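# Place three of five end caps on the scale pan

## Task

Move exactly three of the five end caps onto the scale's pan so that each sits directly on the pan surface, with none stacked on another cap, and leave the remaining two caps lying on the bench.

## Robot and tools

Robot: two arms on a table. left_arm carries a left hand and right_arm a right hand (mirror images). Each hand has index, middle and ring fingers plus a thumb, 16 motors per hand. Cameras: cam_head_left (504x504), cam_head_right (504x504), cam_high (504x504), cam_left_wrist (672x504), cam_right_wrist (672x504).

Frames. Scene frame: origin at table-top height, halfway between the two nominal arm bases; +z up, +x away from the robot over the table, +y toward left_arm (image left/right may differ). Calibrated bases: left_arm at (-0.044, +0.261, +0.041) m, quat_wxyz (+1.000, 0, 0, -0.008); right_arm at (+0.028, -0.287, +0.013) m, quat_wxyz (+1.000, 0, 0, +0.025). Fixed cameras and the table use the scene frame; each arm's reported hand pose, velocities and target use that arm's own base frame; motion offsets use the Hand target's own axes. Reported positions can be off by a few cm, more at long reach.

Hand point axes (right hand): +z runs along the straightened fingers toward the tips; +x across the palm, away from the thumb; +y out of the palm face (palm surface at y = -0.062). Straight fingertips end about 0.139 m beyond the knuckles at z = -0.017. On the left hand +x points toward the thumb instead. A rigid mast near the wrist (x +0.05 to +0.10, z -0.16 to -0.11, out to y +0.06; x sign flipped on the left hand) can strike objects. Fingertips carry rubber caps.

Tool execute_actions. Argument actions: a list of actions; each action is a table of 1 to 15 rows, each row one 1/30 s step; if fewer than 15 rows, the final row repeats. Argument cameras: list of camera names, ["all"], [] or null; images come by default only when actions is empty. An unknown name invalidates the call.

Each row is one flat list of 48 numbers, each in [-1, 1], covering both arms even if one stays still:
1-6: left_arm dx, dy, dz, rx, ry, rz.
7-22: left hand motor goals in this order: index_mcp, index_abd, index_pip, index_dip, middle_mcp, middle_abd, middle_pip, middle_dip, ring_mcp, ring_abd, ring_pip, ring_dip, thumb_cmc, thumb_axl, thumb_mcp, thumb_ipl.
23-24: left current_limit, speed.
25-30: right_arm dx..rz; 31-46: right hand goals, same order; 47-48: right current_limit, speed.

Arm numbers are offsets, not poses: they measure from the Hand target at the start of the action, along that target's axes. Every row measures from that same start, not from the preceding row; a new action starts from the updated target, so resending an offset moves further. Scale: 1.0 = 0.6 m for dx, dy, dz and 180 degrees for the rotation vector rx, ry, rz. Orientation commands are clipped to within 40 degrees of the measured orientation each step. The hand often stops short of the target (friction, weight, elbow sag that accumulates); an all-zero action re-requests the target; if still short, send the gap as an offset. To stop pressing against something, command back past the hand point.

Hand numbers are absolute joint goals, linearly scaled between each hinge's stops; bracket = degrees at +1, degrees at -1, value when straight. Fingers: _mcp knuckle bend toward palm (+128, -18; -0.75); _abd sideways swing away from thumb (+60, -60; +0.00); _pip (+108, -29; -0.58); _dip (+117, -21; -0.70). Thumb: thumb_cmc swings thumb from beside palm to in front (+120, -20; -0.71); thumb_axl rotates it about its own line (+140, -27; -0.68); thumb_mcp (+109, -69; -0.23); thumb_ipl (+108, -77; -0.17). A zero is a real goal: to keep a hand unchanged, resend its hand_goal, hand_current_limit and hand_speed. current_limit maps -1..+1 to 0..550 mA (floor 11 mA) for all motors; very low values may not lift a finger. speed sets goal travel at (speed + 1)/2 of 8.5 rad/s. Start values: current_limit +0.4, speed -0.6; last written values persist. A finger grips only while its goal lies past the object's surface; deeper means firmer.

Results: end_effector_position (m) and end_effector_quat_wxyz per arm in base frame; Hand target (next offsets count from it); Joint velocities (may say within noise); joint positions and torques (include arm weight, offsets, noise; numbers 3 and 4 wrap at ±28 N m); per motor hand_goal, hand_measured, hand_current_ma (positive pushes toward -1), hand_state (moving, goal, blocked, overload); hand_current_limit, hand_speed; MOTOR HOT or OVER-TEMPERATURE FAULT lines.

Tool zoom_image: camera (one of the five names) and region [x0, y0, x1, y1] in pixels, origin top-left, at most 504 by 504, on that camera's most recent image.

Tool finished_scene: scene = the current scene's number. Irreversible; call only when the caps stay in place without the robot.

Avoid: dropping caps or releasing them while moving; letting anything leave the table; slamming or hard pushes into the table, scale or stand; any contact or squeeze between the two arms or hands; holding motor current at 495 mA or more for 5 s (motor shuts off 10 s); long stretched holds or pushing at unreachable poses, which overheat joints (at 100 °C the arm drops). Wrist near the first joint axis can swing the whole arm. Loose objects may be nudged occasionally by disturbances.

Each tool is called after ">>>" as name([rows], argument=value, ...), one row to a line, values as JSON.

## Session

>>> execute_actions(actions=[])

>>> zoom_image(camera="cam_head_left", region=[100, 200, 340, 440])

Scene clock: 0.00 s.
left_arm: end_effector_position=(+0.6922, +0.0459, +0.1923) hand_goal=(-0.754, +0.000, -0.576, -0.696, -0.754, +0.000, -0.576, -0.696, -0.754, +0.000, -0.576, -0.696, -0.714, -0.678, -0.226, -0.168) hand_measured=(-0.754, +0.000, -0.576, -0.696, -0.754, +0.000, -0.576, -0.696, -0.754, +0.000, -0.576, -0.696, -0.714, -0.678, -0.226, -0.168) hand_current_ma=(+0, +0, +0, +0, +0, +0, +0, +0, +0, +0, +0, +0, +0, +0, +0, +0) hand_state=(goal, goal, goal, goal, goal, goal, goal, goal, goal, goal, goal, goal, goal, goal, goal, goal) hand_current_limit=0.40 hand_speed=-0.60 end_effector_quat_wxyz=(-0.011, +0.895, +0.210, +0.394) | right_arm: end_effector_position=(+0.3208, +0.3913, +0.2061) hand_goal=(-0.754, +0.000, -0.576, -0.696, -0.754, +0.000, -0.576, -0.696, -0.754, +0.000, -0.576, -0.696, -0.714, -0.678, -0.226, -0.168) hand_measured=(-0.754, +0.000, -0.576, -0.696, -0.754, +0.000, -0.576, -0.696, -0.754, +0.000, -0.576, -0.696, -0.714, -0.678, -0.226, -0.168) hand_current_ma=(+0, +0, +0, +0, +0, +0, +0, +0, +0, +0, +0, +0, +0, +0, +0, +0) hand_state=(goal, goal, goal, goal, goal, goal, goal, goal, goal, goal, goal, goal, goal, goal, goal, goal) hand_current_limit=0.40 hand_speed=-0.60 end_effector_quat_wxyz=(+0.018, +0.251, +0.651, +0.716)
Joint positions: left_arm=[0.158 1.685 1.24 -0.318 -0.073 1.299] | right_arm=[0.88 1.725 0.435 1.316 -0.297 0.351]
Joint velocities: within noise
Joint torques (N m): no reading
Heat: left arm: hottest shoulder 31 °C; right arm: hottest elbow 33 °C.
Hand target: left_arm +0.6996, +0.0470, +0.2010; -0.010, +0.891, +0.209, +0.403 | right_arm +0.3227, +0.3936, +0.2094; +0.019, +0.249, +0.648, +0.720

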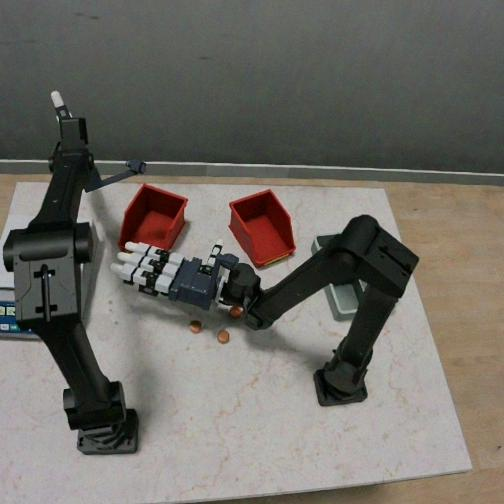

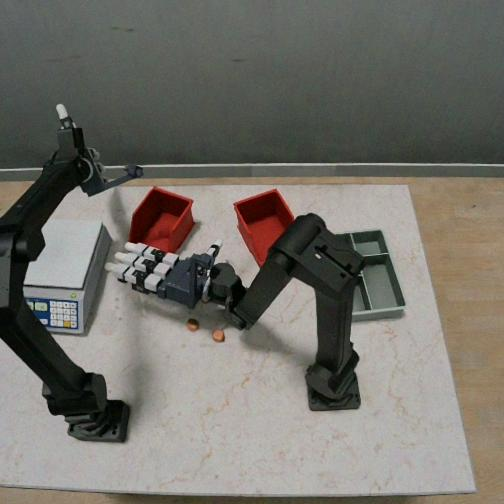

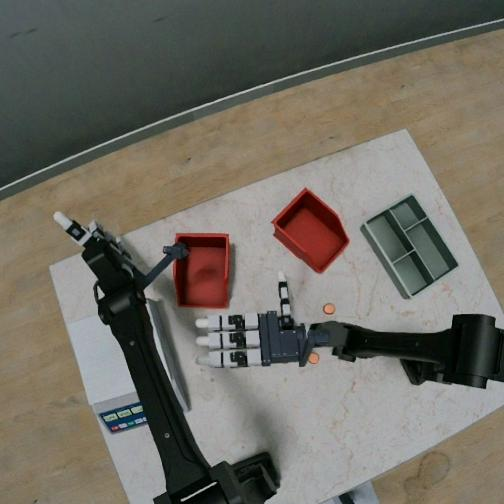

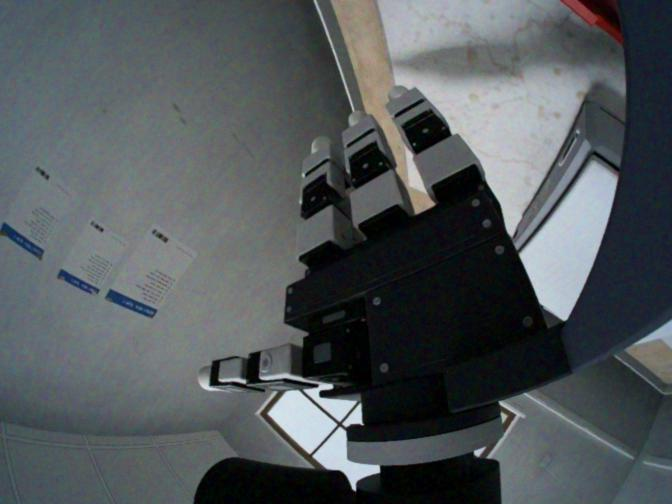

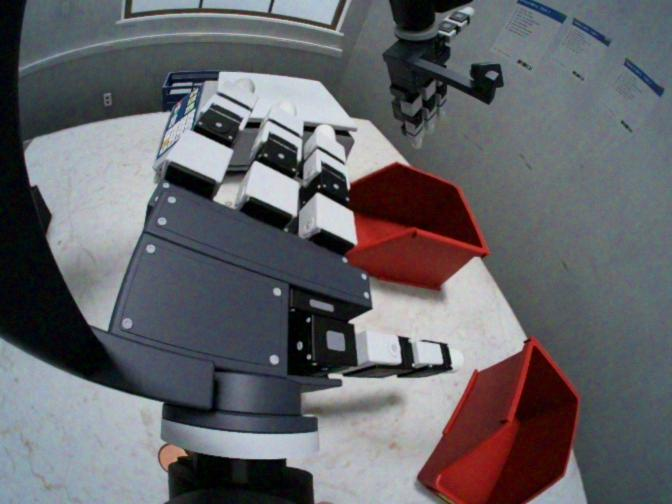

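Scaled by 2.100 from the camera's 504x504 image, which has a finer 720x720 frame.

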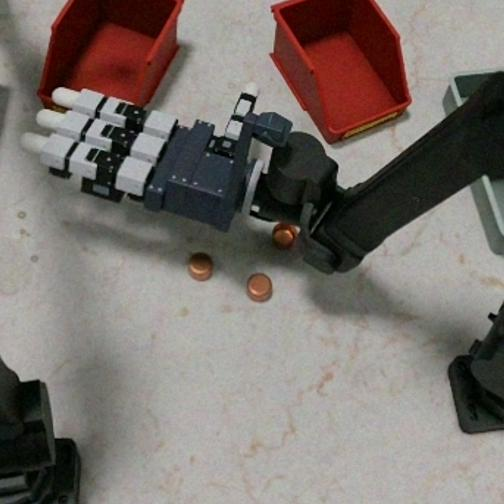

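>>> execute_actions([
  [[0,0,0,0,0,-0.194,-0.411,0,0.591,-0.986,-0.754,0,-0.576,-0.696,-0.754,0,-0.576,-0.696,0.514,-0.678,-0.056,-0.168,0.3,-0.6,0.0557,0.157,0.006,0,0,0,-0.754,0,-0.576,-0.696,-0.754,0,-0.576,-0.696,-0.754,0,-0.576,-0.696,-0.714,-0.678,-0.226,-0.168,0.4,-0.6]],
  [[0,0,0,0,0,-0.194,-0.411,0,0.591,-0.986,-0.754,0,-0.576,-0.696,-0.754,0,-0.576,-0.696,0.514,-0.678,-0.056,-0.168,0.3,-0.6,-0.158,0.0627,-0.1673,-0.0297,-0.0838,-0.0032,-0.754,0,-0.576,-0.696,-0.754,0,-0.576,-0.696,-0.754,0,-0.576,-0.696,-0.714,-0.678,-0.226,-0.168,0.4,-0.6]],
  [[0,0,0,0,0,-0.194,-0.411,0,0.591,-0.986,-0.754,0,-0.576,-0.696,-0.754,0,-0.576,-0.696,0.514,-0.678,-0.056,-0.168,0.3,-0.6,-0.147,0.0578,-0.1457,-0.0297,-0.0838,-0.0032,-0.754,0,-0.576,-0.696,-0.754,0,-0.576,-0.696,-0.754,0,-0.576,-0.696,-0.714,-0.678,-0.226,-0.168,0.4,-0.6]],
  [[0,0,0,0,0,0,-0.411,0,0.591,-0.986,-0.754,0,-0.576,-0.696,-0.754,0,-0.576,-0.696,0.514,-0.678,-0.056,-0.168,0.3,-0.6,-0.1313,0.052,-0.1375,-0.0297,-0.0838,-0.0032,-0.754,0,-0.576,-0.696,-0.754,0,-0.576,-0.696,-0.754,0,-0.576,-0.696,-0.714,-0.678,-0.226,-0.168,0.4,-0.6]],
  [[0,0,0,0,0,0,-0.411,0,0.591,-0.986,-0.754,0,-0.576,-0.696,-0.754,0,-0.576,-0.696,0.514,-0.678,-0.056,-0.168,0.3,-0.6,-0.1327,0.0512,-0.1022,-0.0297,-0.0838,-0.0032,-0.754,0,-0.576,-0.696,-0.754,0,-0.576,-0.696,-0.754,0,-0.576,-0.696,-0.714,-0.678,-0.226,-0.168,0.4,-0.6]],
], cameras=["cam_head_left","cam_head_right","cam_high"])

>>> zoom_image(camera="cam_head_left", region=[150, 270, 300, 360])

>>> zoom_image(camera="cam_head_right", region=[0, 190, 160, 350])

Scene clock: 39.07 s.
left_arm: end_effector_position=(+0.6844, +0.0497, +0.1992) hand_goal=(-0.412, +0.000, +0.590, -0.986, -0.754, +0.000, -0.576, -0.696, -0.754, +0.000, -0.576, -0.696, +0.514, -0.678, -0.056, -0.168) hand_measured=(-0.426, +0.000, +0.584, -0.984, -0.758, +0.000, -0.576, -0.696, -0.758, +0.000, -0.576, -0.696, +0.514, -0.678, -0.054, -0.168) hand_current_ma=(-21, +0, -6, +2, -3, +0, +0, +0, -3, +0, +0, +0, +0, +0, +2, +0) hand_state=(goal, goal, goal, goal, goal, goal, goal, goal, goal, goal, goal, goal, goal, goal, goal, goal) hand_current_limit=0.30 hand_speed=-0.60 end_effector_quat_wxyz=(+0.311, +0.382, +0.833, +0.254) | right_arm: end_effector_position=(+0.3508, -0.0787, +0.3127) hand_goal=(-0.754, +0.000, -0.576, -0.696, -0.754, +0.000, -0.576, -0.696, -0.754, +0.000, -0.576, -0.696, -0.714, -0.678, -0.226, -0.168) hand_measured=(-0.766, +0.000, -0.578, -0.696, -0.764, +0.000, -0.578, -0.696, -0.766, +0.000, -0.578, -0.696, -0.724, -0.678, -0.226, -0.168) hand_current_ma=(-28, -1, -1, +0, -24, -1, -1, +0, -31, -1, -1, +0, -21, +1, +1, +0) hand_state=(goal, goal, goal, goal, goal, goal, goal, goal, goal, goal, goal, goal, goal, goal, goal, goal) hand_current_limit=0.40 hand_speed=-0.60 end_effector_quat_wxyz=(+0.397, +0.549, +0.419, +0.604)
Joint positions: left_arm=[-0.093 1.712 1.233 -0.297 -0.254 -0.697] | right_arm=[-0.226 0.739 0.165 0.622 -0.296 0.351]
Joint torques (N m): left_arm=[-0.21 -14.86 12 1.42 -0.36 -0.03] | right_arm=[-2.37 -1.14 8.9 2.07 -0.16 -0.18]
Heat: left arm: hottest shoulder 33 °C; right arm: hottest elbow 34 °C.
Hand target: left_arm +0.6996, +0.0469, +0.2011; +0.313, +0.378, +0.833, +0.254 | right_arm +0.3499, -0.0835, +0.3097; +0.398, +0.555, +0.417, +0.600
Off the commanded pose: left_arm 0.016 m, 0 deg | right_arm 0.006 m, 1 deg.
Images, in order (width x height): cam_head_left 504x504, cam_head_right 504x504, cam_high 504x504.

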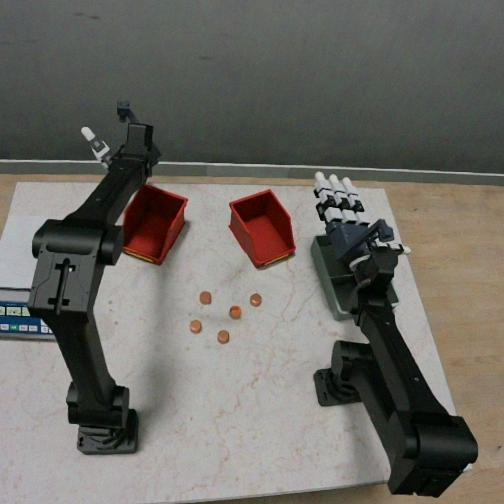

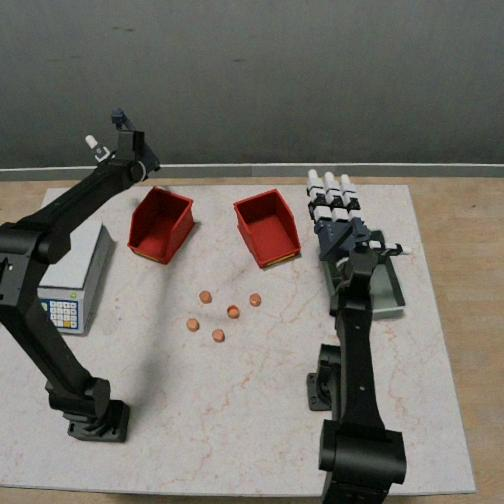

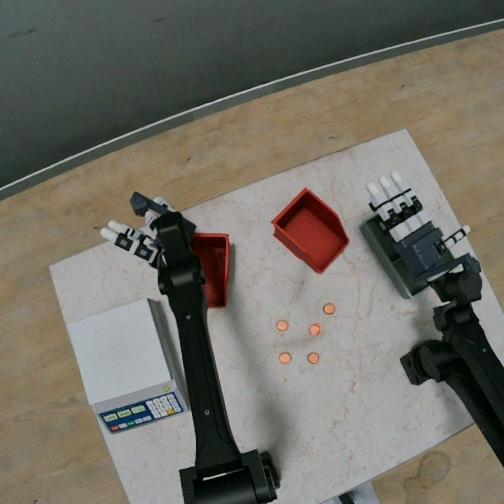

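Scaled by 3.360 from the camera's 504x504 image, which has a finer 720x720 frame.

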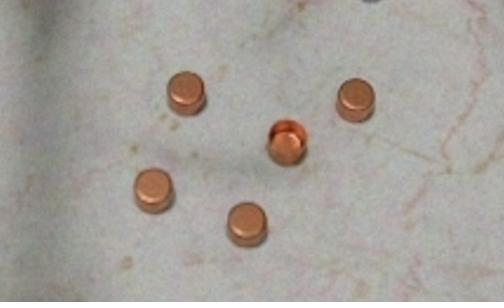

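Scaled by 3.150 from the camera's 504x504 image, which has a finer 720x720 frame.

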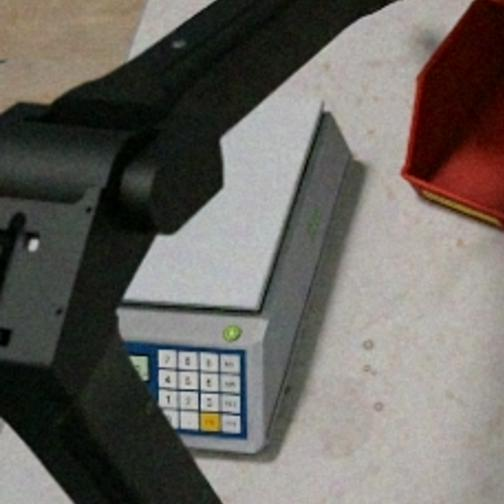

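>>> execute_actions([
  [[0.0048,-0.1228,-0.1223,0.1052,-0.014,-0.0418,-0.411,0,0.591,-0.986,-0.754,0,-0.576,-0.696,-0.754,0,-0.576,-0.696,0.514,-0.678,-0.056,-0.168,0.3,-0.6,0,0,0,0,0,0,-0.754,0,-0.576,-0.696,-0.754,0,-0.576,-0.696,-0.754,0,-0.576,-0.696,-0.714,-0.678,-0.226,-0.168,0.4,-0.6]],
  [[0.019,-0.1545,-0.0763,0.1052,-0.014,-0.0418,-0.411,0,0.591,-0.986,-0.754,0,-0.576,-0.696,-0.754,0,-0.576,-0.696,0.514,-0.678,-0.056,-0.168,0.3,-0.6,0,0,0,0,0,0,-0.754,0,-0.576,-0.696,-0.754,0,-0.576,-0.696,-0.754,0,-0.576,-0.696,-0.714,-0.678,-0.226,-0.168,0.4,-0.6]],
  [[0.0382,-0.1673,-0.0237,0.1052,-0.014,-0.0418,-0.411,0,0.591,-0.986,-0.754,0,-0.576,-0.696,-0.754,0,-0.576,-0.696,0.514,-0.678,-0.056,-0.168,0.3,-0.6,0,0,0,0,0,0,-0.754,0,-0.576,-0.696,-0.754,0,-0.576,-0.696,-0.754,0,-0.576,-0.696,-0.714,-0.678,-0.226,-0.168,0.4,-0.6]],
], cameras=["cam_head_left","cam_left_wrist"])

Scene clock: 77.83 s.
left_arm: end_effector_position=(+0.4405, -0.1149, +0.2009) hand_goal=(-0.412, +0.000, +0.590, -0.986, -0.754, +0.000, -0.576, -0.696, -0.754, +0.000, -0.576, -0.696, +0.514, -0.678, -0.056, -0.168) hand_measured=(-0.414, +0.000, +0.584, -0.984, -0.750, +0.000, -0.574, -0.694, -0.750, +0.000, -0.576, -0.696, +0.512, -0.678, -0.054, -0.168) hand_current_ma=(-2, +0, -5, +1, +4, +0, +1, +2, +3, +0, +0, +0, -2, +0, +3, +0) hand_state=(goal, goal, goal, goal, goal, goal, goal, goal, goal, goal, goal, goal, goal, goal, goal, goal) hand_current_limit=0.30 hand_speed=-0.60 end_effector_quat_wxyz=(+0.197, +0.335, +0.886, -0.254) | right_arm: end_effector_position=(+0.3509, -0.0785, +0.3127) hand_goal=(-0.754, +0.000, -0.576, -0.696, -0.754, +0.000, -0.576, -0.696, -0.754, +0.000, -0.576, -0.696, -0.714, -0.678, -0.226, -0.168) hand_measured=(-0.766, +0.000, -0.578, -0.696, -0.764, +0.000, -0.578, -0.696, -0.766, +0.000, -0.578, -0.696, -0.724, -0.678, -0.226, -0.168) hand_current_ma=(-28, -1, -1, +0, -24, -1, -1, +0, -31, -1, -1, +0, -21, +1, +1, +0) hand_state=(goal, goal, goal, goal, goal, goal, goal, goal, goal, goal, goal, goal, goal, goal, goal, goal) hand_current_limit=0.40 hand_speed=-0.60 end_effector_quat_wxyz=(+0.397, +0.548, +0.419, +0.605)
Joint positions: left_arm=[-0.214 1.266 1.094 -1.04 0.559 -1.166] | right_arm=[-0.226 0.739 0.165 0.622 -0.297 0.351]
Joint torques (N m): left_arm=[-0.32 -10.4 8.32 0.53 0.66 0.01] | right_arm=[-2.37 -1.26 8.91 1.94 -0.14 -0.18]
Heat: left arm: hottest elbow 41 °C; right arm: hottest elbow 37 °C.
Hand target: left_arm +0.4339, -0.1165, +0.2005; +0.190, +0.332, +0.887, -0.258 | right_arm +0.3499, -0.0835, +0.3098; +0.398, +0.555, +0.417, +0.600
Off the commanded pose: left_arm 0.007 m, 1 deg | right_arm 0.006 m, 1 deg.
Images, in order (width x height): cam_head_left 504x504, cam_left_wrist 672x504.

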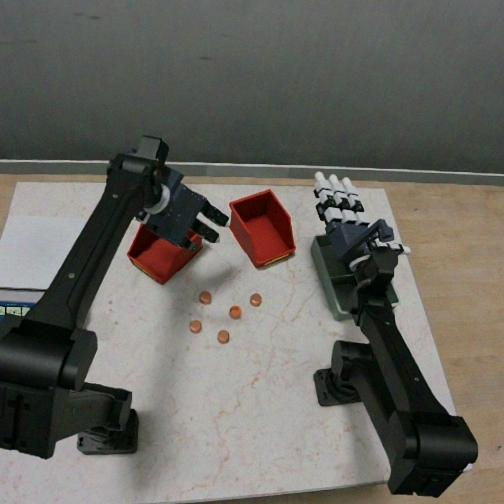

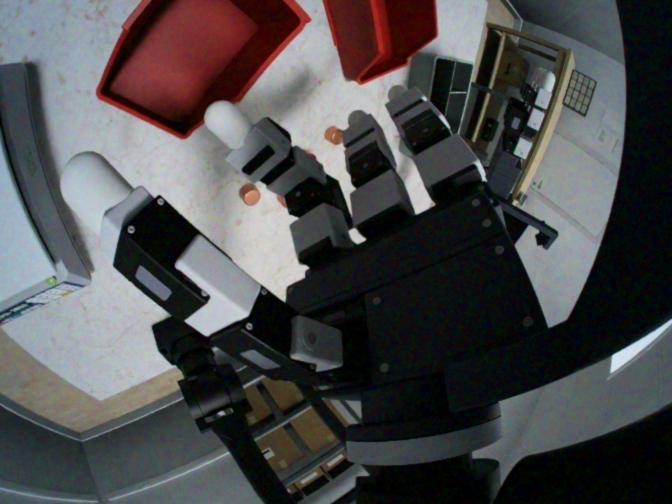

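>>> execute_actions([
  [[-0.0423,-0.0276,-0.0662,0,0,0,-0.411,0,0.591,-0.986,-0.754,0,-0.576,-0.696,-0.754,0,-0.576,-0.696,0.514,-0.678,-0.056,-0.168,0.3,-0.6,0,0,0,0,0,0,-0.754,0,-0.576,-0.696,-0.754,0,-0.576,-0.696,-0.754,0,-0.576,-0.696,-0.714,-0.678,-0.226,-0.168,0.4,-0.6]],
  [[0.06,-0.1598,0.029,0.1052,-0.014,-0.0418,-0.411,0,0.591,-0.986,-0.754,0,-0.576,-0.696,-0.754,0,-0.576,-0.696,0.514,-0.678,-0.056,-0.168,0.3,-0.6,0,0,0,0,0,0,-0.754,0,-0.576,-0.696,-0.754,0,-0.576,-0.696,-0.754,0,-0.576,-0.696,-0.714,-0.678,-0.226,-0.168,0.4,-0.6]],
  [[0.0818,-0.1328,0.075,0.1052,-0.014,-0.0418,-0.411,0,0.591,-0.986,-0.754,0,-0.576,-0.696,-0.754,0,-0.576,-0.696,0.514,-0.678,-0.056,-0.168,0.3,-0.6,0,0,0,0,0,0,-0.754,0,-0.576,-0.696,-0.754,0,-0.576,-0.696,-0.754,0,-0.576,-0.696,-0.714,-0.678,-0.226,-0.168,0.4,-0.6]],
  [[0,0,0,0,0,0,-0.411,0,0.591,-0.986,-0.754,0,-0.576,-0.696,-0.754,0,-0.576,-0.696,0.514,-0.678,-0.056,-0.168,0.3,-0.6,0,0,0,0,0,0,-0.754,0,-0.576,-0.696,-0.754,0,-0.576,-0.696,-0.754,0,-0.576,-0.696,-0.714,-0.678,-0.226,-0.168,0.4,-0.6]],
], cameras=["cam_head_left","cam_head_right","cam_high","cam_left_wrist"])

Scene clock: 90.23 s.
left_arm: end_effector_position=(+0.2599, -0.2231, +0.2469) hand_goal=(-0.412, +0.000, +0.590, -0.986, -0.754, +0.000, -0.576, -0.696, -0.754, +0.000, -0.576, -0.696, +0.514, -0.678, -0.056, -0.168) hand_measured=(-0.408, +0.000, +0.586, -0.984, -0.744, +0.000, -0.574, -0.694, -0.744, +0.000, -0.576, -0.696, +0.512, -0.678, -0.054, -0.168) hand_current_ma=(+4, +0, -4, +1, +13, +0, +1, +2, +12, +0, +0, +0, -2, +0, +1, +0) hand_state=(goal, goal, goal, goal, goal, goal, goal, goal, goal, goal, goal, goal, goal, goal, goal, goal) hand_current_limit=0.30 hand_speed=-0.60 end_effector_quat_wxyz=(+0.070, +0.240, +0.784, -0.568) | right_arm: end_effector_position=(+0.3509, -0.0785, +0.3127) hand_goal=(-0.754, +0.000, -0.576, -0.696, -0.754, +0.000, -0.576, -0.696, -0.754, +0.000, -0.576, -0.696, -0.714, -0.678, -0.226, -0.168) hand_measured=(-0.766, +0.000, -0.578, -0.696, -0.764, +0.000, -0.578, -0.696, -0.766, +0.000, -0.578, -0.696, -0.724, -0.678, -0.226, -0.168) hand_current_ma=(-28, -1, -1, +0, -24, -1, -1, +0, -31, -1, -1, +0, -21, +1, +1, +0) hand_state=(goal, goal, goal, goal, goal, goal, goal, goal, goal, goal, goal, goal, goal, goal, goal, goal) hand_current_limit=0.40 hand_speed=-0.60 end_effector_quat_wxyz=(+0.397, +0.548, +0.419, +0.605)
Joint positions: left_arm=[-0.32 1.004 0.927 -1.117 1.191 -1.554] | right_arm=[-0.226 0.739 0.165 0.622 -0.297 0.351]
Joint torques (N m): left_arm=[-0.91 -6.36 8.21 1.66 0.87 -0.03] | right_arm=[-2.37 -1.26 8.91 1.94 -0.13 -0.18]
Heat: left arm: hottest elbow 39 °C; right arm: hottest elbow 37 °C.
Hand target: left_arm +0.2571, -0.2255, +0.2496; +0.076, +0.247, +0.782, -0.567 | right_arm +0.3499, -0.0835, +0.3098; +0.398, +0.555, +0.417, +0.600
Off the commanded pose: left_arm 0.005 m, 1 deg | right_arm 0.006 m, 1 deg.
Images, in order (width x height): cam_head_left 504x504, cam_head_right 504x504, cam_high 504x504, cam_left_wrist 672x504.

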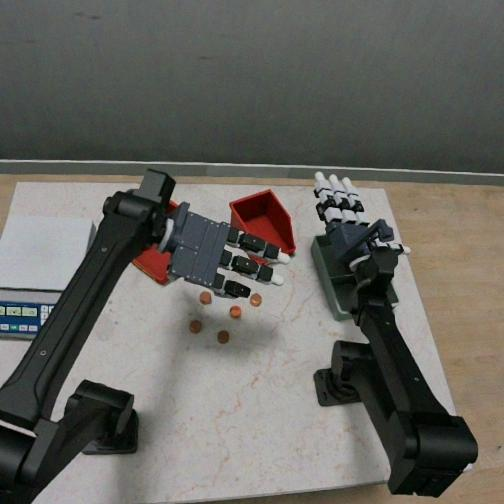

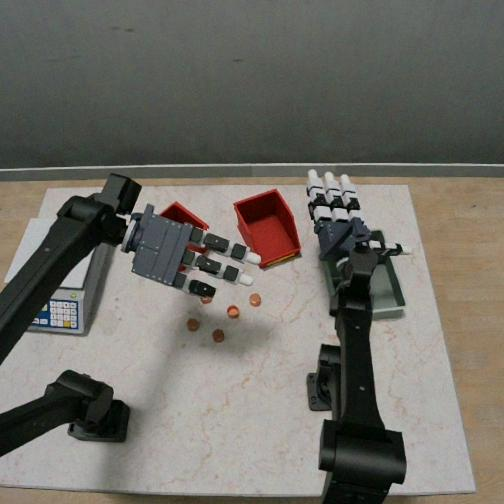

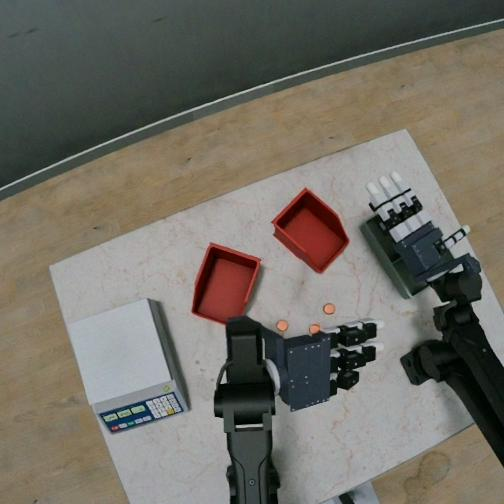

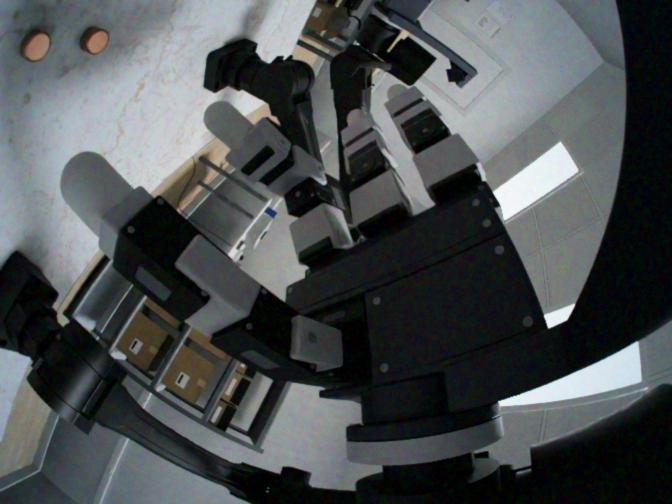

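>>> zoom_image(camera="cam_left_wrist", region=[0, 0, 322, 300])

>>> zoom_image(camera="cam_head_left", region=[150, 270, 300, 360])

>>> zoom_image(camera="cam_head_left", region=[0, 190, 160, 350])

Scaled by 1.565 from the camera's 672x504 image, which has a finer 960x720 frame.

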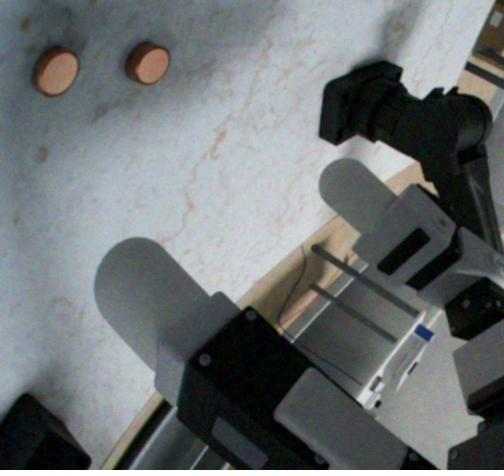

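Scaled by 3.360 from the camera's 504x504 image, which has a finer 720x720 frame.

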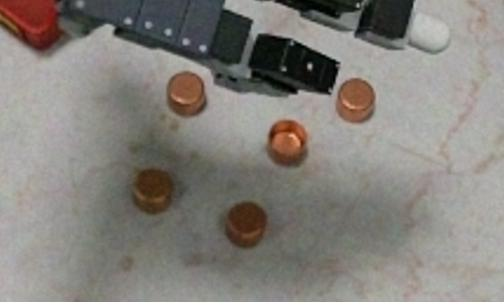

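Scaled by 3.150 from the camera's 504x504 image, which has a finer 720x720 frame.

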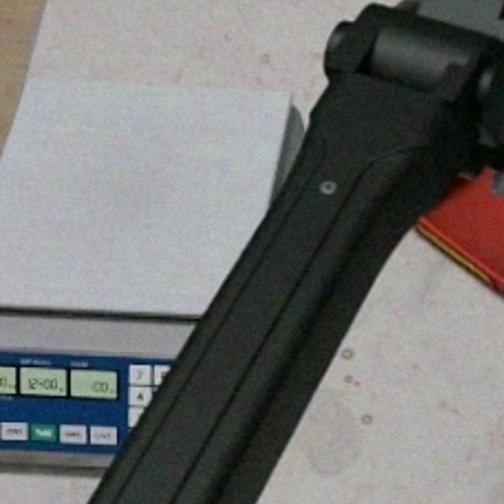

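>>> execute_actions([
  [[0.0663,0.142,0.057,0,0,0,-0.411,0,0.591,-0.986,-0.754,0,-0.576,-0.696,-0.754,0,-0.576,-0.696,0.514,-0.678,-0.056,-0.168,0.3,-0.6,0,0,0,0,0,0,-0.754,0,-0.576,-0.696,-0.754,0,-0.576,-0.696,-0.754,0,-0.576,-0.696,-0.714,-0.678,-0.226,-0.168,0.4,-0.6]],
  [[0.0663,0.142,0.057,0,0,0,-0.411,0,0.591,-0.986,-0.754,0,-0.576,-0.696,-0.754,0,-0.576,-0.696,0.514,-0.678,-0.056,-0.168,0.3,-0.6,0,0,0,0,0,0,-0.754,0,-0.576,-0.696,-0.754,0,-0.576,-0.696,-0.754,0,-0.576,-0.696,-0.714,-0.678,-0.226,-0.168,0.4,-0.6]],
], cameras=["cam_head_left","cam_left_wrist"])

>>> zoom_image(camera="cam_left_wrist", region=[0, 0, 322, 300])

Scene clock: 119.67 s.
left_arm: end_effector_position=(+0.2555, -0.2220, +0.0545) hand_goal=(-0.412, +0.000, +0.590, -0.986, -0.754, +0.000, -0.576, -0.696, -0.754, +0.000, -0.576, -0.696, +0.514, -0.678, -0.056, -0.168) hand_measured=(-0.408, +0.000, +0.586, -0.984, -0.744, +0.000, -0.574, -0.694, -0.744, +0.000, -0.576, -0.696, +0.512, -0.678, -0.054, -0.168) hand_current_ma=(+4, +0, -3, +1, +13, +0, +1, +2, +12, +0, +0, +0, -2, +0, +1, +0) hand_state=(goal, goal, goal, goal, goal, goal, goal, goal, goal, goal, goal, goal, goal, goal, goal, goal) hand_current_limit=0.30 hand_speed=-0.60 end_effector_quat_wxyz=(+0.078, +0.250, +0.780, -0.569) | right_arm: end_effector_position=(+0.3509, -0.0785, +0.3127) hand_goal=(-0.754, +0.000, -0.576, -0.696, -0.754, +0.000, -0.576, -0.696, -0.754, +0.000, -0.576, -0.696, -0.714, -0.678, -0.226, -0.168) hand_measured=(-0.766, +0.000, -0.578, -0.696, -0.764, +0.000, -0.578, -0.696, -0.766, +0.000, -0.578, -0.696, -0.724, -0.678, -0.226, -0.168) hand_current_ma=(-28, -1, -1, +0, -24, -1, -1, +0, -31, -1, -1, +0, -21, +1, +1, +0) hand_state=(goal, goal, goal, goal, goal, goal, goal, goal, goal, goal, goal, goal, goal, goal, goal, goal) hand_current_limit=0.40 hand_speed=-0.60 end_effector_quat_wxyz=(+0.397, +0.548, +0.419, +0.605)
Joint positions: left_arm=[-0.32 1.224 0.524 -0.488 1.194 -1.532] | right_arm=[-0.226 0.739 0.165 0.622 -0.297 0.351]
Joint torques (N m): left_arm=[-0.44 -4.25 7.04 1.68 0.89 -0.05] | right_arm=[-2.37 -1.2 8.91 1.95 -0.13 -0.18]
Heat: left arm: hottest elbow 36 °C; right arm: hottest elbow 38 °C.
Hand target: left_arm +0.2576, -0.2249, +0.0495; +0.076, +0.247, +0.782, -0.567 | right_arm +0.3499, -0.0835, +0.3098; +0.398, +0.555, +0.417, +0.600
Off the commanded pose: left_arm 0.006 m, 1 deg | right_arm 0.006 m, 1 deg.
Images, in order (width x height): cam_head_left 504x504, cam_left_wrist 672x504.

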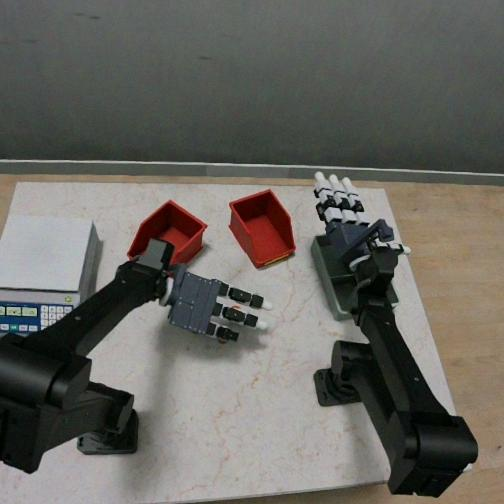

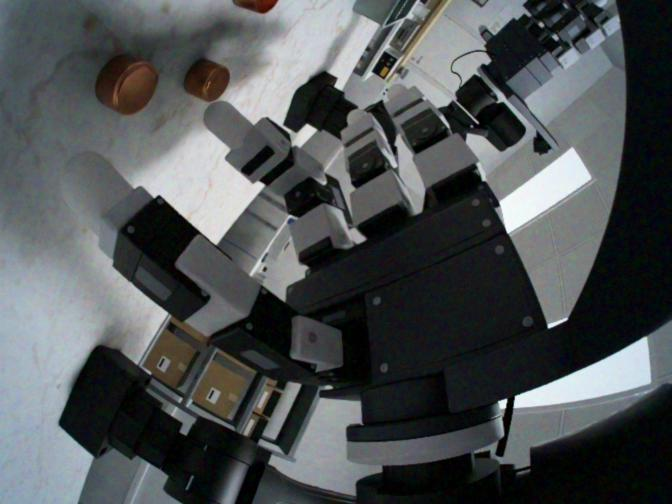

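Scaled by 1.565 from the camera's 672x504 image, which has a finer 960x720 frame.

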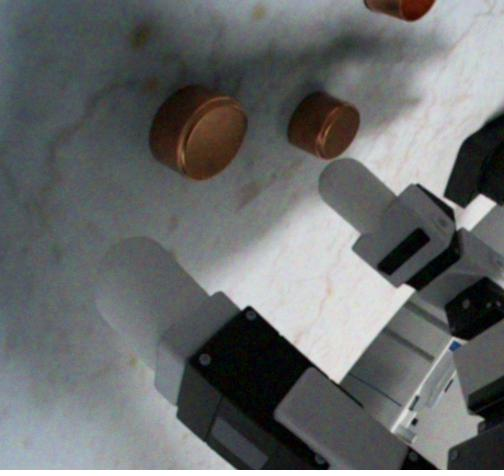

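>>> execute_actions([
  [[-0.0185,0.0382,0.0362,0,0,0,-0.411,0,0.591,-0.986,-0.754,0,-0.576,-0.696,-0.754,0,-0.576,-0.696,0.514,-0.678,-0.056,-0.168,0.3,-0.6,0,0,0,0,0,0,-0.754,0,-0.576,-0.696,-0.754,0,-0.576,-0.696,-0.754,0,-0.576,-0.696,-0.714,-0.678,-0.226,-0.168,0.4,-0.6]],
], cameras=["cam_left_wrist"])

>>> zoom_image(camera="cam_left_wrist", region=[0, 0, 322, 300])

Scene clock: 129.53 s.
left_arm: end_effector_position=(+0.2704, -0.2376, +0.0277) hand_goal=(-0.412, +0.000, +0.590, -0.986, -0.754, +0.000, -0.576, -0.696, -0.754, +0.000, -0.576, -0.696, +0.514, -0.678, -0.056, -0.168) hand_measured=(-0.408, +0.000, +0.586, -0.984, -0.744, +0.000, -0.574, -0.694, -0.744, +0.000, -0.576, -0.696, +0.512, -0.678, -0.054, -0.168) hand_current_ma=(+4, +0, -3, +1, +13, +0, +1, +2, +12, +0, +0, +0, -2, +0, +1, +0) hand_state=(goal, goal, goal, goal, goal, goal, goal, goal, goal, goal, goal, goal, goal, goal, goal, goal) hand_current_limit=0.30 hand_speed=-0.60 end_effector_quat_wxyz=(+0.075, +0.244, +0.782, -0.568) | right_arm: end_effector_position=(+0.3509, -0.0785, +0.3127) hand_goal=(-0.754, +0.000, -0.576, -0.696, -0.754, +0.000, -0.576, -0.696, -0.754, +0.000, -0.576, -0.696, -0.714, -0.678, -0.226, -0.168) hand_measured=(-0.766, +0.000, -0.578, -0.696, -0.764, +0.000, -0.578, -0.696, -0.766, +0.000, -0.578, -0.696, -0.724, -0.678, -0.226, -0.168) hand_current_ma=(-28, -1, -1, +0, -24, -1, -1, +0, -31, -1, -1, +0, -21, +1, +1, +0) hand_state=(goal, goal, goal, goal, goal, goal, goal, goal, goal, goal, goal, goal, goal, goal, goal, goal) hand_current_limit=0.40 hand_speed=-0.60 end_effector_quat_wxyz=(+0.397, +0.548, +0.419, +0.605)
Joint positions: left_arm=[-0.355 1.346 0.524 -0.283 1.176 -1.634] | right_arm=[-0.226 0.739 0.165 0.622 -0.297 0.351]
Joint torques (N m): left_arm=[-0.79 -6.01 7.02 1.83 0.83 -0.07] | right_arm=[-2.37 -1.2 8.91 1.94 -0.13 -0.19]
Heat: left arm: hottest elbow 35 °C; right arm: hottest elbow 38 °C.
Hand target: left_arm +0.2745, -0.2430, +0.0269; +0.076, +0.247, +0.782, -0.567 | right_arm +0.3499, -0.0835, +0.3098; +0.398, +0.555, +0.417, +0.600
Off the commanded pose: left_arm 0.007 m, 0 deg | right_arm 0.006 m, 1 deg.
Images, in order (width x height): cam_left_wrist 672x504.

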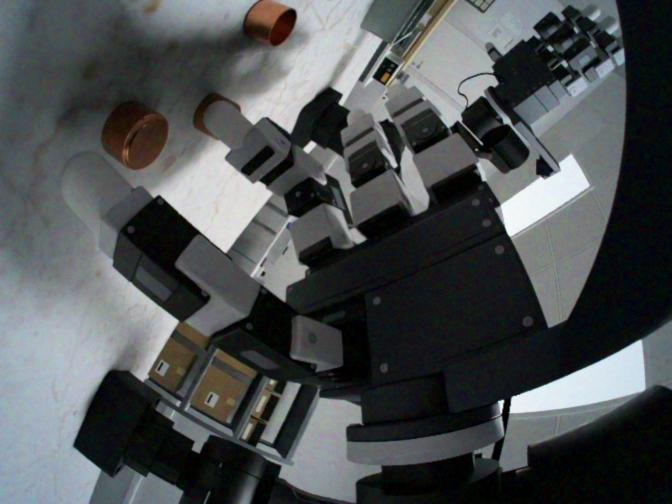

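Scaled by 1.565 from the camera's 672x504 image, which has a finer 960x720 frame.

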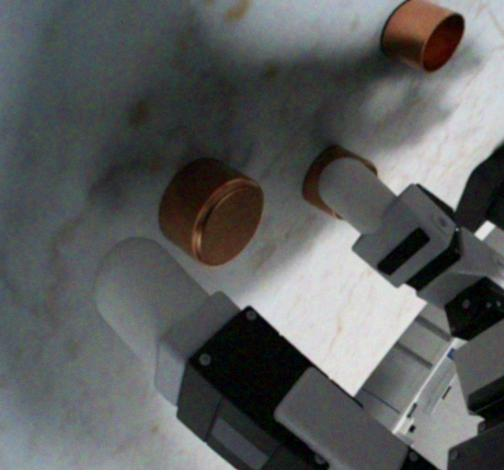

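>>> execute_actions([
  [[0.0208,0.028,0.0198,0,0,0,-0.36,0,0.591,-0.986,-0.754,0,-0.576,-0.696,-0.754,0,-0.576,-0.696,0.514,-0.678,-0.056,-0.168,0.3,-0.6,0,0,0,0,0,0,-0.754,0,-0.576,-0.696,-0.754,0,-0.576,-0.696,-0.754,0,-0.576,-0.696,-0.714,-0.678,-0.226,-0.168,0.4,-0.6]],
], cameras=["cam_left_wrist"])

>>> zoom_image(camera="cam_left_wrist", region=[0, 0, 322, 300])

Scene clock: 138.77 s.
left_arm: end_effector_position=(+0.2755, -0.2449, +0.0156) hand_goal=(-0.360, +0.000, +0.590, -0.986, -0.754, +0.000, -0.576, -0.696, -0.754, +0.000, -0.576, -0.696, +0.514, -0.678, -0.056, -0.168) hand_measured=(-0.356, +0.000, +0.600, -0.984, -0.744, +0.000, -0.574, -0.694, -0.744, +0.000, -0.576, -0.696, +0.512, -0.678, -0.054, -0.168) hand_current_ma=(+3, +0, +11, +1, +13, +0, +1, +2, +12, +0, +0, +0, -2, +0, +1, +0) hand_state=(goal, goal, goal, goal, goal, goal, goal, goal, goal, goal, goal, goal, goal, goal, goal, goal) hand_current_limit=0.30 hand_speed=-0.60 end_effector_quat_wxyz=(+0.087, +0.249, +0.778, -0.571) | right_arm: end_effector_position=(+0.3509, -0.0785, +0.3127) hand_goal=(-0.754, +0.000, -0.576, -0.696, -0.754, +0.000, -0.576, -0.696, -0.754, +0.000, -0.576, -0.696, -0.714, -0.678, -0.226, -0.168) hand_measured=(-0.766, +0.000, -0.578, -0.696, -0.764, +0.000, -0.578, -0.696, -0.766, +0.000, -0.578, -0.696, -0.724, -0.678, -0.226, -0.168) hand_current_ma=(-28, -1, -1, +0, -24, -1, -1, +0, -31, -1, -1, +0, -21, +1, +1, +0) hand_state=(goal, goal, goal, goal, goal, goal, goal, goal, goal, goal, goal, goal, goal, goal, goal, goal) hand_current_limit=0.40 hand_speed=-0.60 end_effector_quat_wxyz=(+0.397, +0.548, +0.419, +0.605)
Joint positions: left_arm=[-0.37 1.394 0.505 -0.15 1.173 -1.678] | right_arm=[-0.226 0.739 0.165 0.622 -0.297 0.351]
Joint torques (N m): left_arm=[-0.91 -5.36 5.26 1.87 0.6 0.02] | right_arm=[-2.43 -1.2 8.92 1.94 -0.13 -0.18]
Heat: left arm: hottest elbow 34 °C; right arm: hottest elbow 39 °C.
Hand target: left_arm +0.2698, -0.2462, +0.0036; +0.076, +0.247, +0.782, -0.567 | right_arm +0.3499, -0.0835, +0.3098; +0.398, +0.555, +0.417, +0.600
Off the commanded pose: left_arm 0.013 m, 1 deg | right_arm 0.006 m, 1 deg.
Images, in order (width x height): cam_left_wrist 672x504.

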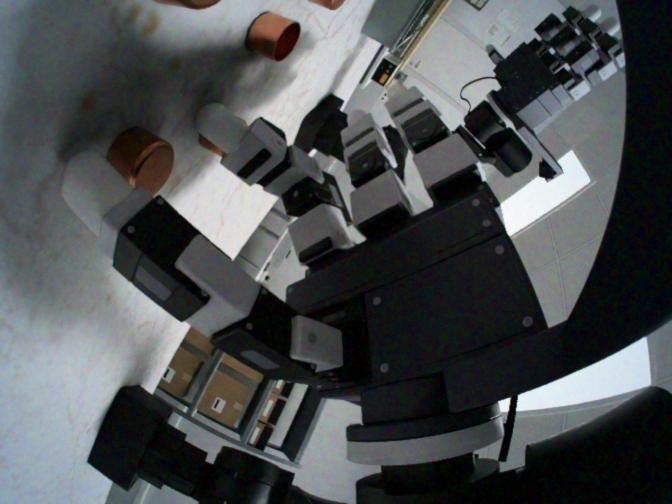

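Scaled by 1.565 from the camera's 672x504 image, which has a finer 960x720 frame.

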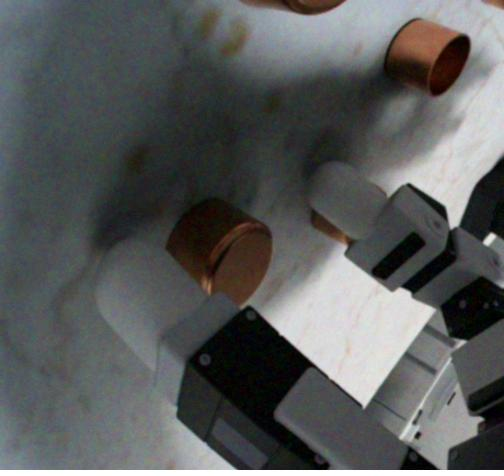

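>>> execute_actions([
  [[-0.0253,-0.0595,-0.0243,0,0,0,-0.3,0,0.591,-0.986,-0.754,0,-0.576,-0.696,-0.754,0,-0.576,-0.696,0.514,-0.678,-0.056,-0.168,0.3,-0.6,0,0,0,0,0,0,-0.754,0,-0.576,-0.696,-0.754,0,-0.576,-0.696,-0.754,0,-0.576,-0.696,-0.714,-0.678,-0.226,-0.168,0.4,-0.6]],
  [[0.0126,0.027,0.0108,0,0,0,-0.3,0,0.591,-0.986,-0.754,0,-0.576,-0.696,-0.754,0,-0.576,-0.696,0.514,-0.678,-0.056,-0.168,0.3,-0.6,0,0,0,0,0,0,-0.754,0,-0.576,-0.696,-0.754,0,-0.576,-0.696,-0.754,0,-0.576,-0.696,-0.714,-0.678,-0.226,-0.168,0.4,-0.6]],
], cameras=["cam_left_wrist","cam_head_left"])

>>> zoom_image(camera="cam_left_wrist", region=[0, 0, 322, 300])

Scene clock: 149.03 s.
left_arm: end_effector_position=(+0.2640, -0.2411, +0.0283) hand_goal=(-0.300, +0.000, +0.590, -0.986, -0.754, +0.000, -0.576, -0.696, -0.754, +0.000, -0.576, -0.696, +0.514, -0.678, -0.056, -0.168) hand_measured=(-0.300, +0.002, +0.592, -0.984, -0.744, +0.000, -0.574, -0.694, -0.744, +0.000, -0.576, -0.696, +0.512, -0.678, -0.054, -0.168) hand_current_ma=(+0, +1, +1, +1, +13, +0, +1, +2, +12, +0, +0, +0, -2, +0, +1, +0) hand_state=(goal, goal, goal, goal, goal, goal, goal, goal, goal, goal, goal, goal, goal, goal, goal, goal) hand_current_limit=0.30 hand_speed=-0.60 end_effector_quat_wxyz=(+0.074, +0.240, +0.784, -0.568) | right_arm: end_effector_position=(+0.3509, -0.0785, +0.3127) hand_goal=(-0.754, +0.000, -0.576, -0.696, -0.754, +0.000, -0.576, -0.696, -0.754, +0.000, -0.576, -0.696, -0.714, -0.678, -0.226, -0.168) hand_measured=(-0.766, +0.000, -0.578, -0.696, -0.764, +0.000, -0.578, -0.696, -0.766, +0.000, -0.578, -0.696, -0.724, -0.678, -0.226, -0.168) hand_current_ma=(-28, -1, -1, +0, -24, -1, -1, +0, -31, -1, -1, +0, -21, +1, +1, +0) hand_state=(goal, goal, goal, goal, goal, goal, goal, goal, goal, goal, goal, goal, goal, goal, goal, goal) hand_current_limit=0.40 hand_speed=-0.60 end_effector_quat_wxyz=(+0.397, +0.548, +0.419, +0.605)
Joint positions: left_arm=[-0.374 1.329 0.505 -0.238 1.166 -1.69] | right_arm=[-0.226 0.739 0.165 0.622 -0.297 0.351]
Joint torques (N m): left_arm=[-0.62 -5.36 6.89 1.87 0.85 0.11] | right_arm=[-2.43 -1.26 8.91 1.94 -0.14 -0.19]
Heat: left arm: hottest elbow 34 °C; right arm: hottest elbow 39 °C.
Hand target: left_arm +0.2683, -0.2457, +0.0260; +0.076, +0.247, +0.782, -0.567 | right_arm +0.3499, -0.0835, +0.3098; +0.398, +0.555, +0.417, +0.600
Off the commanded pose: left_arm 0.007 m, 1 deg | right_arm 0.006 m, 1 deg.
Images, in order (width x height): cam_head_left 504x504, cam_left_wrist 672x504.

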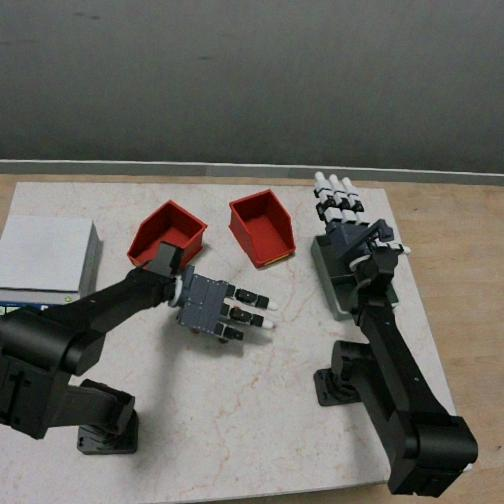

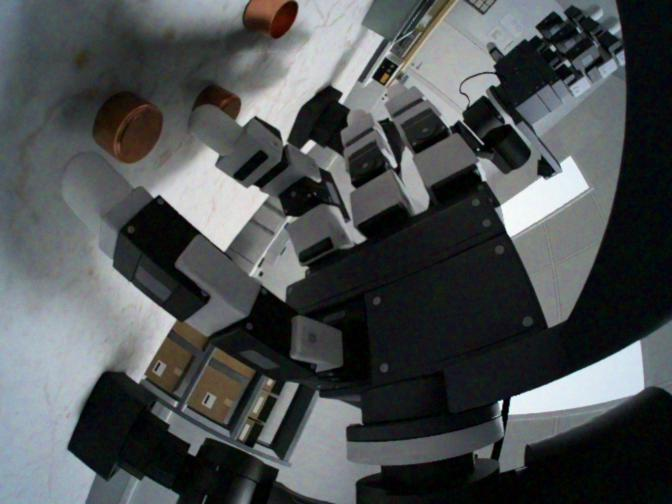

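Scaled by 1.565 from the camera's 672x504 image, which has a finer 960x720 frame.

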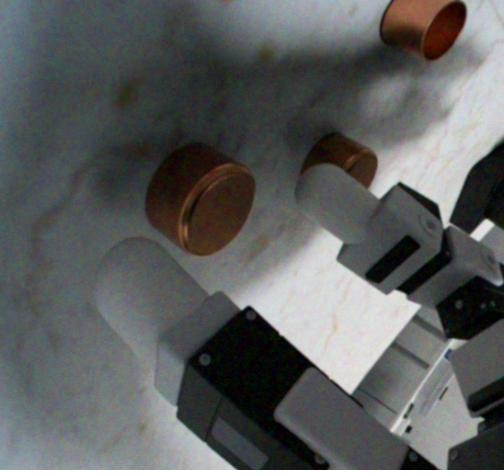

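>>> execute_actions([
  [[0.0066,0.0142,0.0057,0,0,0,-0.3,0,0.591,-0.986,-0.754,0,-0.576,-0.696,-0.754,0,-0.576,-0.696,0.514,-0.678,-0.056,-0.168,0.3,-0.6,0,0,0,0,0,0,-0.754,0,-0.576,-0.696,-0.754,0,-0.576,-0.696,-0.754,0,-0.576,-0.696,-0.714,-0.678,-0.226,-0.168,0.4,-0.6]],
], cameras=["cam_left_wrist","cam_head_right"])

>>> zoom_image(camera="cam_left_wrist", region=[0, 0, 322, 300])

>>> zoom_image(camera="cam_head_right", region=[120, 240, 280, 360])

Scene clock: 173.53 s.
left_arm: end_effector_position=(+0.2688, -0.2430, +0.0219) hand_goal=(-0.300, +0.000, +0.590, -0.986, -0.754, +0.000, -0.576, -0.696, -0.754, +0.000, -0.576, -0.696, +0.514, -0.678, -0.056, -0.168) hand_measured=(-0.300, +0.002, +0.592, -0.984, -0.744, +0.000, -0.574, -0.694, -0.744, +0.000, -0.576, -0.696, +0.512, -0.678, -0.054, -0.168) hand_current_ma=(+0, +1, +1, +1, +13, +0, +1, +2, +12, +0, +0, +0, -2, +0, +1, +0) hand_state=(goal, goal, goal, goal, goal, goal, goal, goal, goal, goal, goal, goal, goal, goal, goal, goal) hand_current_limit=0.30 hand_speed=-0.60 end_effector_quat_wxyz=(+0.078, +0.243, +0.782, -0.568) | right_arm: end_effector_position=(+0.3509, -0.0785, +0.3127) hand_goal=(-0.754, +0.000, -0.576, -0.696, -0.754, +0.000, -0.576, -0.696, -0.754, +0.000, -0.576, -0.696, -0.714, -0.678, -0.226, -0.168) hand_measured=(-0.766, +0.000, -0.578, -0.696, -0.764, +0.000, -0.578, -0.696, -0.766, +0.000, -0.578, -0.696, -0.724, -0.678, -0.226, -0.168) hand_current_ma=(-28, -1, -1, +0, -24, -1, -1, +0, -31, -1, -1, +0, -21, +1, +1, +0) hand_state=(goal, goal, goal, goal, goal, goal, goal, goal, goal, goal, goal, goal, goal, goal, goal, goal) hand_current_limit=0.40 hand_speed=-0.60 end_effector_quat_wxyz=(+0.397, +0.548, +0.419, +0.605)
Joint positions: left_arm=[-0.374 1.359 0.505 -0.197 1.166 -1.689] | right_arm=[-0.226 0.739 0.165 0.622 -0.297 0.351]
Joint torques (N m): left_arm=[-0.62 -5.66 6 1.92 0.85 0.1] | right_arm=[-2.37 -1.14 8.92 1.94 -0.14 -0.18]
Heat: left arm: hottest elbow 34 °C; right arm: hottest elbow 39 °C.
Hand target: left_arm +0.2684, -0.2457, +0.0161; +0.076, +0.247, +0.782, -0.567 | right_arm +0.3499, -0.0835, +0.3098; +0.398, +0.555, +0.417, +0.600
Off the commanded pose: left_arm 0.007 m, 1 deg | right_arm 0.006 m, 1 deg.
Images, in order (width x height): cam_head_right 504x504, cam_left_wrist 672x504.

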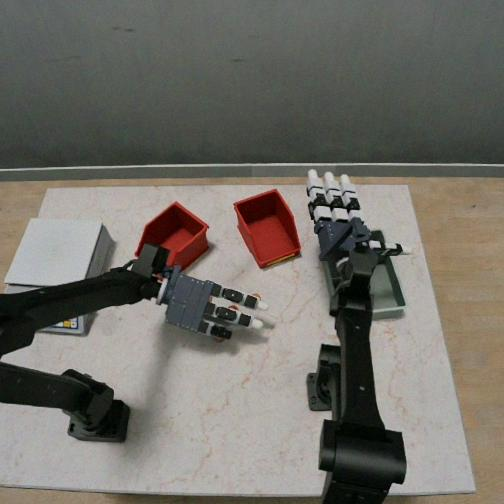

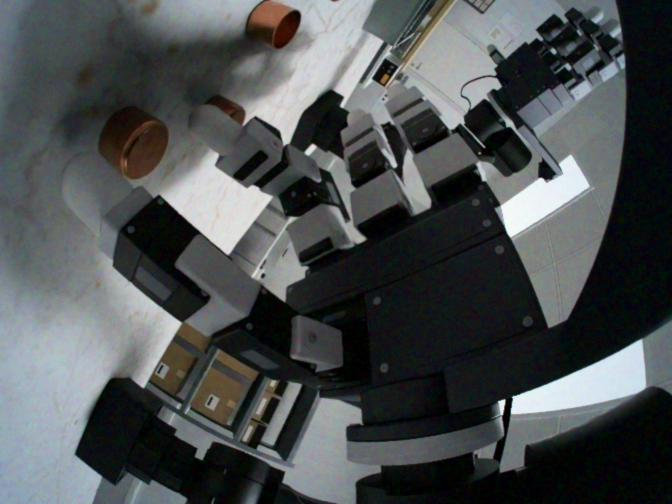

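Scaled by 1.565 from the camera's 672x504 image, which has a finer 960x720 frame.

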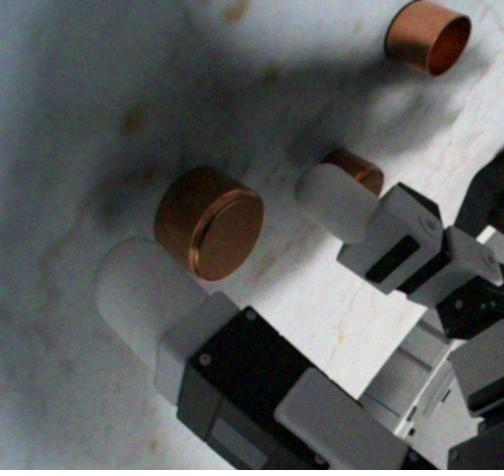

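Scaled by 3.150 from the camera's 504x504 image, which has a finer 720x720 frame.

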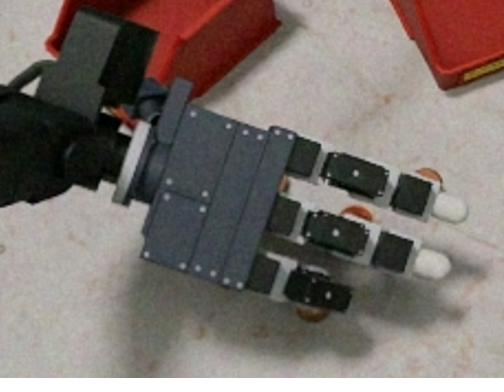

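>>> execute_actions([
  [[0.0158,0.0098,0.0058,0,0,0,-0.3,0,0.591,-0.986,-0.754,0,-0.576,-0.696,-0.754,0,-0.576,-0.696,0.514,-0.678,-0.056,-0.168,0.3,-0.6,0,0,0,0,0,0,-0.754,0,-0.576,-0.696,-0.754,0,-0.576,-0.696,-0.754,0,-0.576,-0.696,-0.714,-0.678,-0.226,-0.168,0.4,-0.6]],
], cameras=["cam_left_wrist"])

>>> zoom_image(camera="cam_left_wrist", region=[0, 0, 322, 300])

Scene clock: 181.33 s.
left_arm: end_effector_position=(+0.2681, -0.2433, +0.0167) hand_goal=(-0.300, +0.000, +0.590, -0.986, -0.754, +0.000, -0.576, -0.696, -0.754, +0.000, -0.576, -0.696, +0.514, -0.678, -0.056, -0.168) hand_measured=(-0.298, +0.000, +0.594, -0.984, -0.744, +0.000, -0.574, -0.694, -0.744, +0.000, -0.576, -0.696, +0.512, -0.678, -0.054, -0.168) hand_current_ma=(+1, +0, +5, +1, +13, +0, +1, +2, +12, +0, +0, +0, -2, +0, +1, +0) hand_state=(goal, goal, goal, goal, goal, goal, goal, goal, goal, goal, goal, goal, goal, goal, goal, goal) hand_current_limit=0.30 hand_speed=-0.60 end_effector_quat_wxyz=(+0.086, +0.249, +0.779, -0.569) | right_arm: end_effector_position=(+0.3509, -0.0785, +0.3127) hand_goal=(-0.754, +0.000, -0.576, -0.696, -0.754, +0.000, -0.576, -0.696, -0.754, +0.000, -0.576, -0.696, -0.714, -0.678, -0.226, -0.168) hand_measured=(-0.766, +0.000, -0.578, -0.696, -0.764, +0.000, -0.578, -0.696, -0.766, +0.000, -0.578, -0.696, -0.724, -0.678, -0.226, -0.168) hand_current_ma=(-28, -1, -1, +0, -24, -1, -1, +0, -31, -1, -1, +0, -21, +1, +1, +0) hand_state=(goal, goal, goal, goal, goal, goal, goal, goal, goal, goal, goal, goal, goal, goal, goal, goal) hand_current_limit=0.40 hand_speed=-0.60 end_effector_quat_wxyz=(+0.397, +0.548, +0.419, +0.605)
Joint positions: left_arm=[-0.376 1.369 0.486 -0.148 1.167 -1.689] | right_arm=[-0.226 0.739 0.165 0.622 -0.297 0.351]
Joint torques (N m): left_arm=[-0.79 -5.19 5.26 1.98 0.72 0.03] | right_arm=[-2.43 -1.2 8.91 1.95 -0.13 -0.19]
Heat: left arm: hottest elbow 34 °C; right arm: hottest elbow 39 °C.
Hand target: left_arm +0.2625, -0.2446, +0.0060; +0.076, +0.247, +0.782, -0.567 | right_arm +0.3499, -0.0835, +0.3098; +0.398, +0.555, +0.417, +0.600
Off the commanded pose: left_arm 0.012 m, 1 deg | right_arm 0.006 m, 1 deg.
Images, in order (width x height): cam_left_wrist 672x504.

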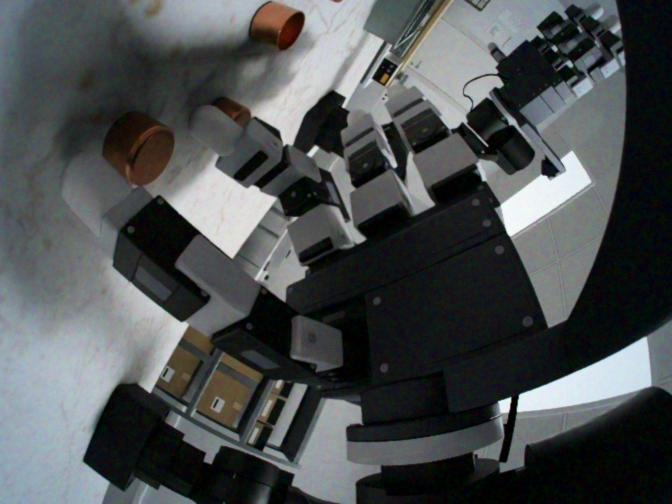

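Scaled by 1.565 from the camera's 672x504 image, which has a finer 960x720 frame.

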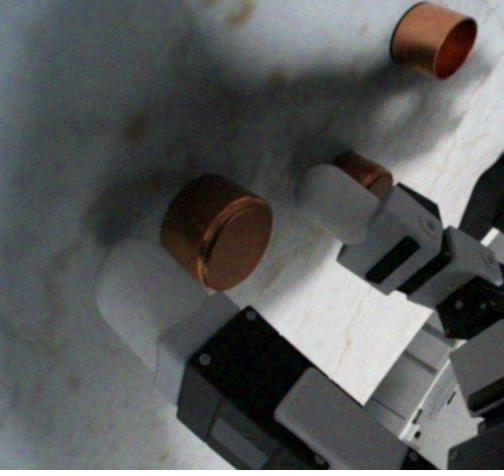

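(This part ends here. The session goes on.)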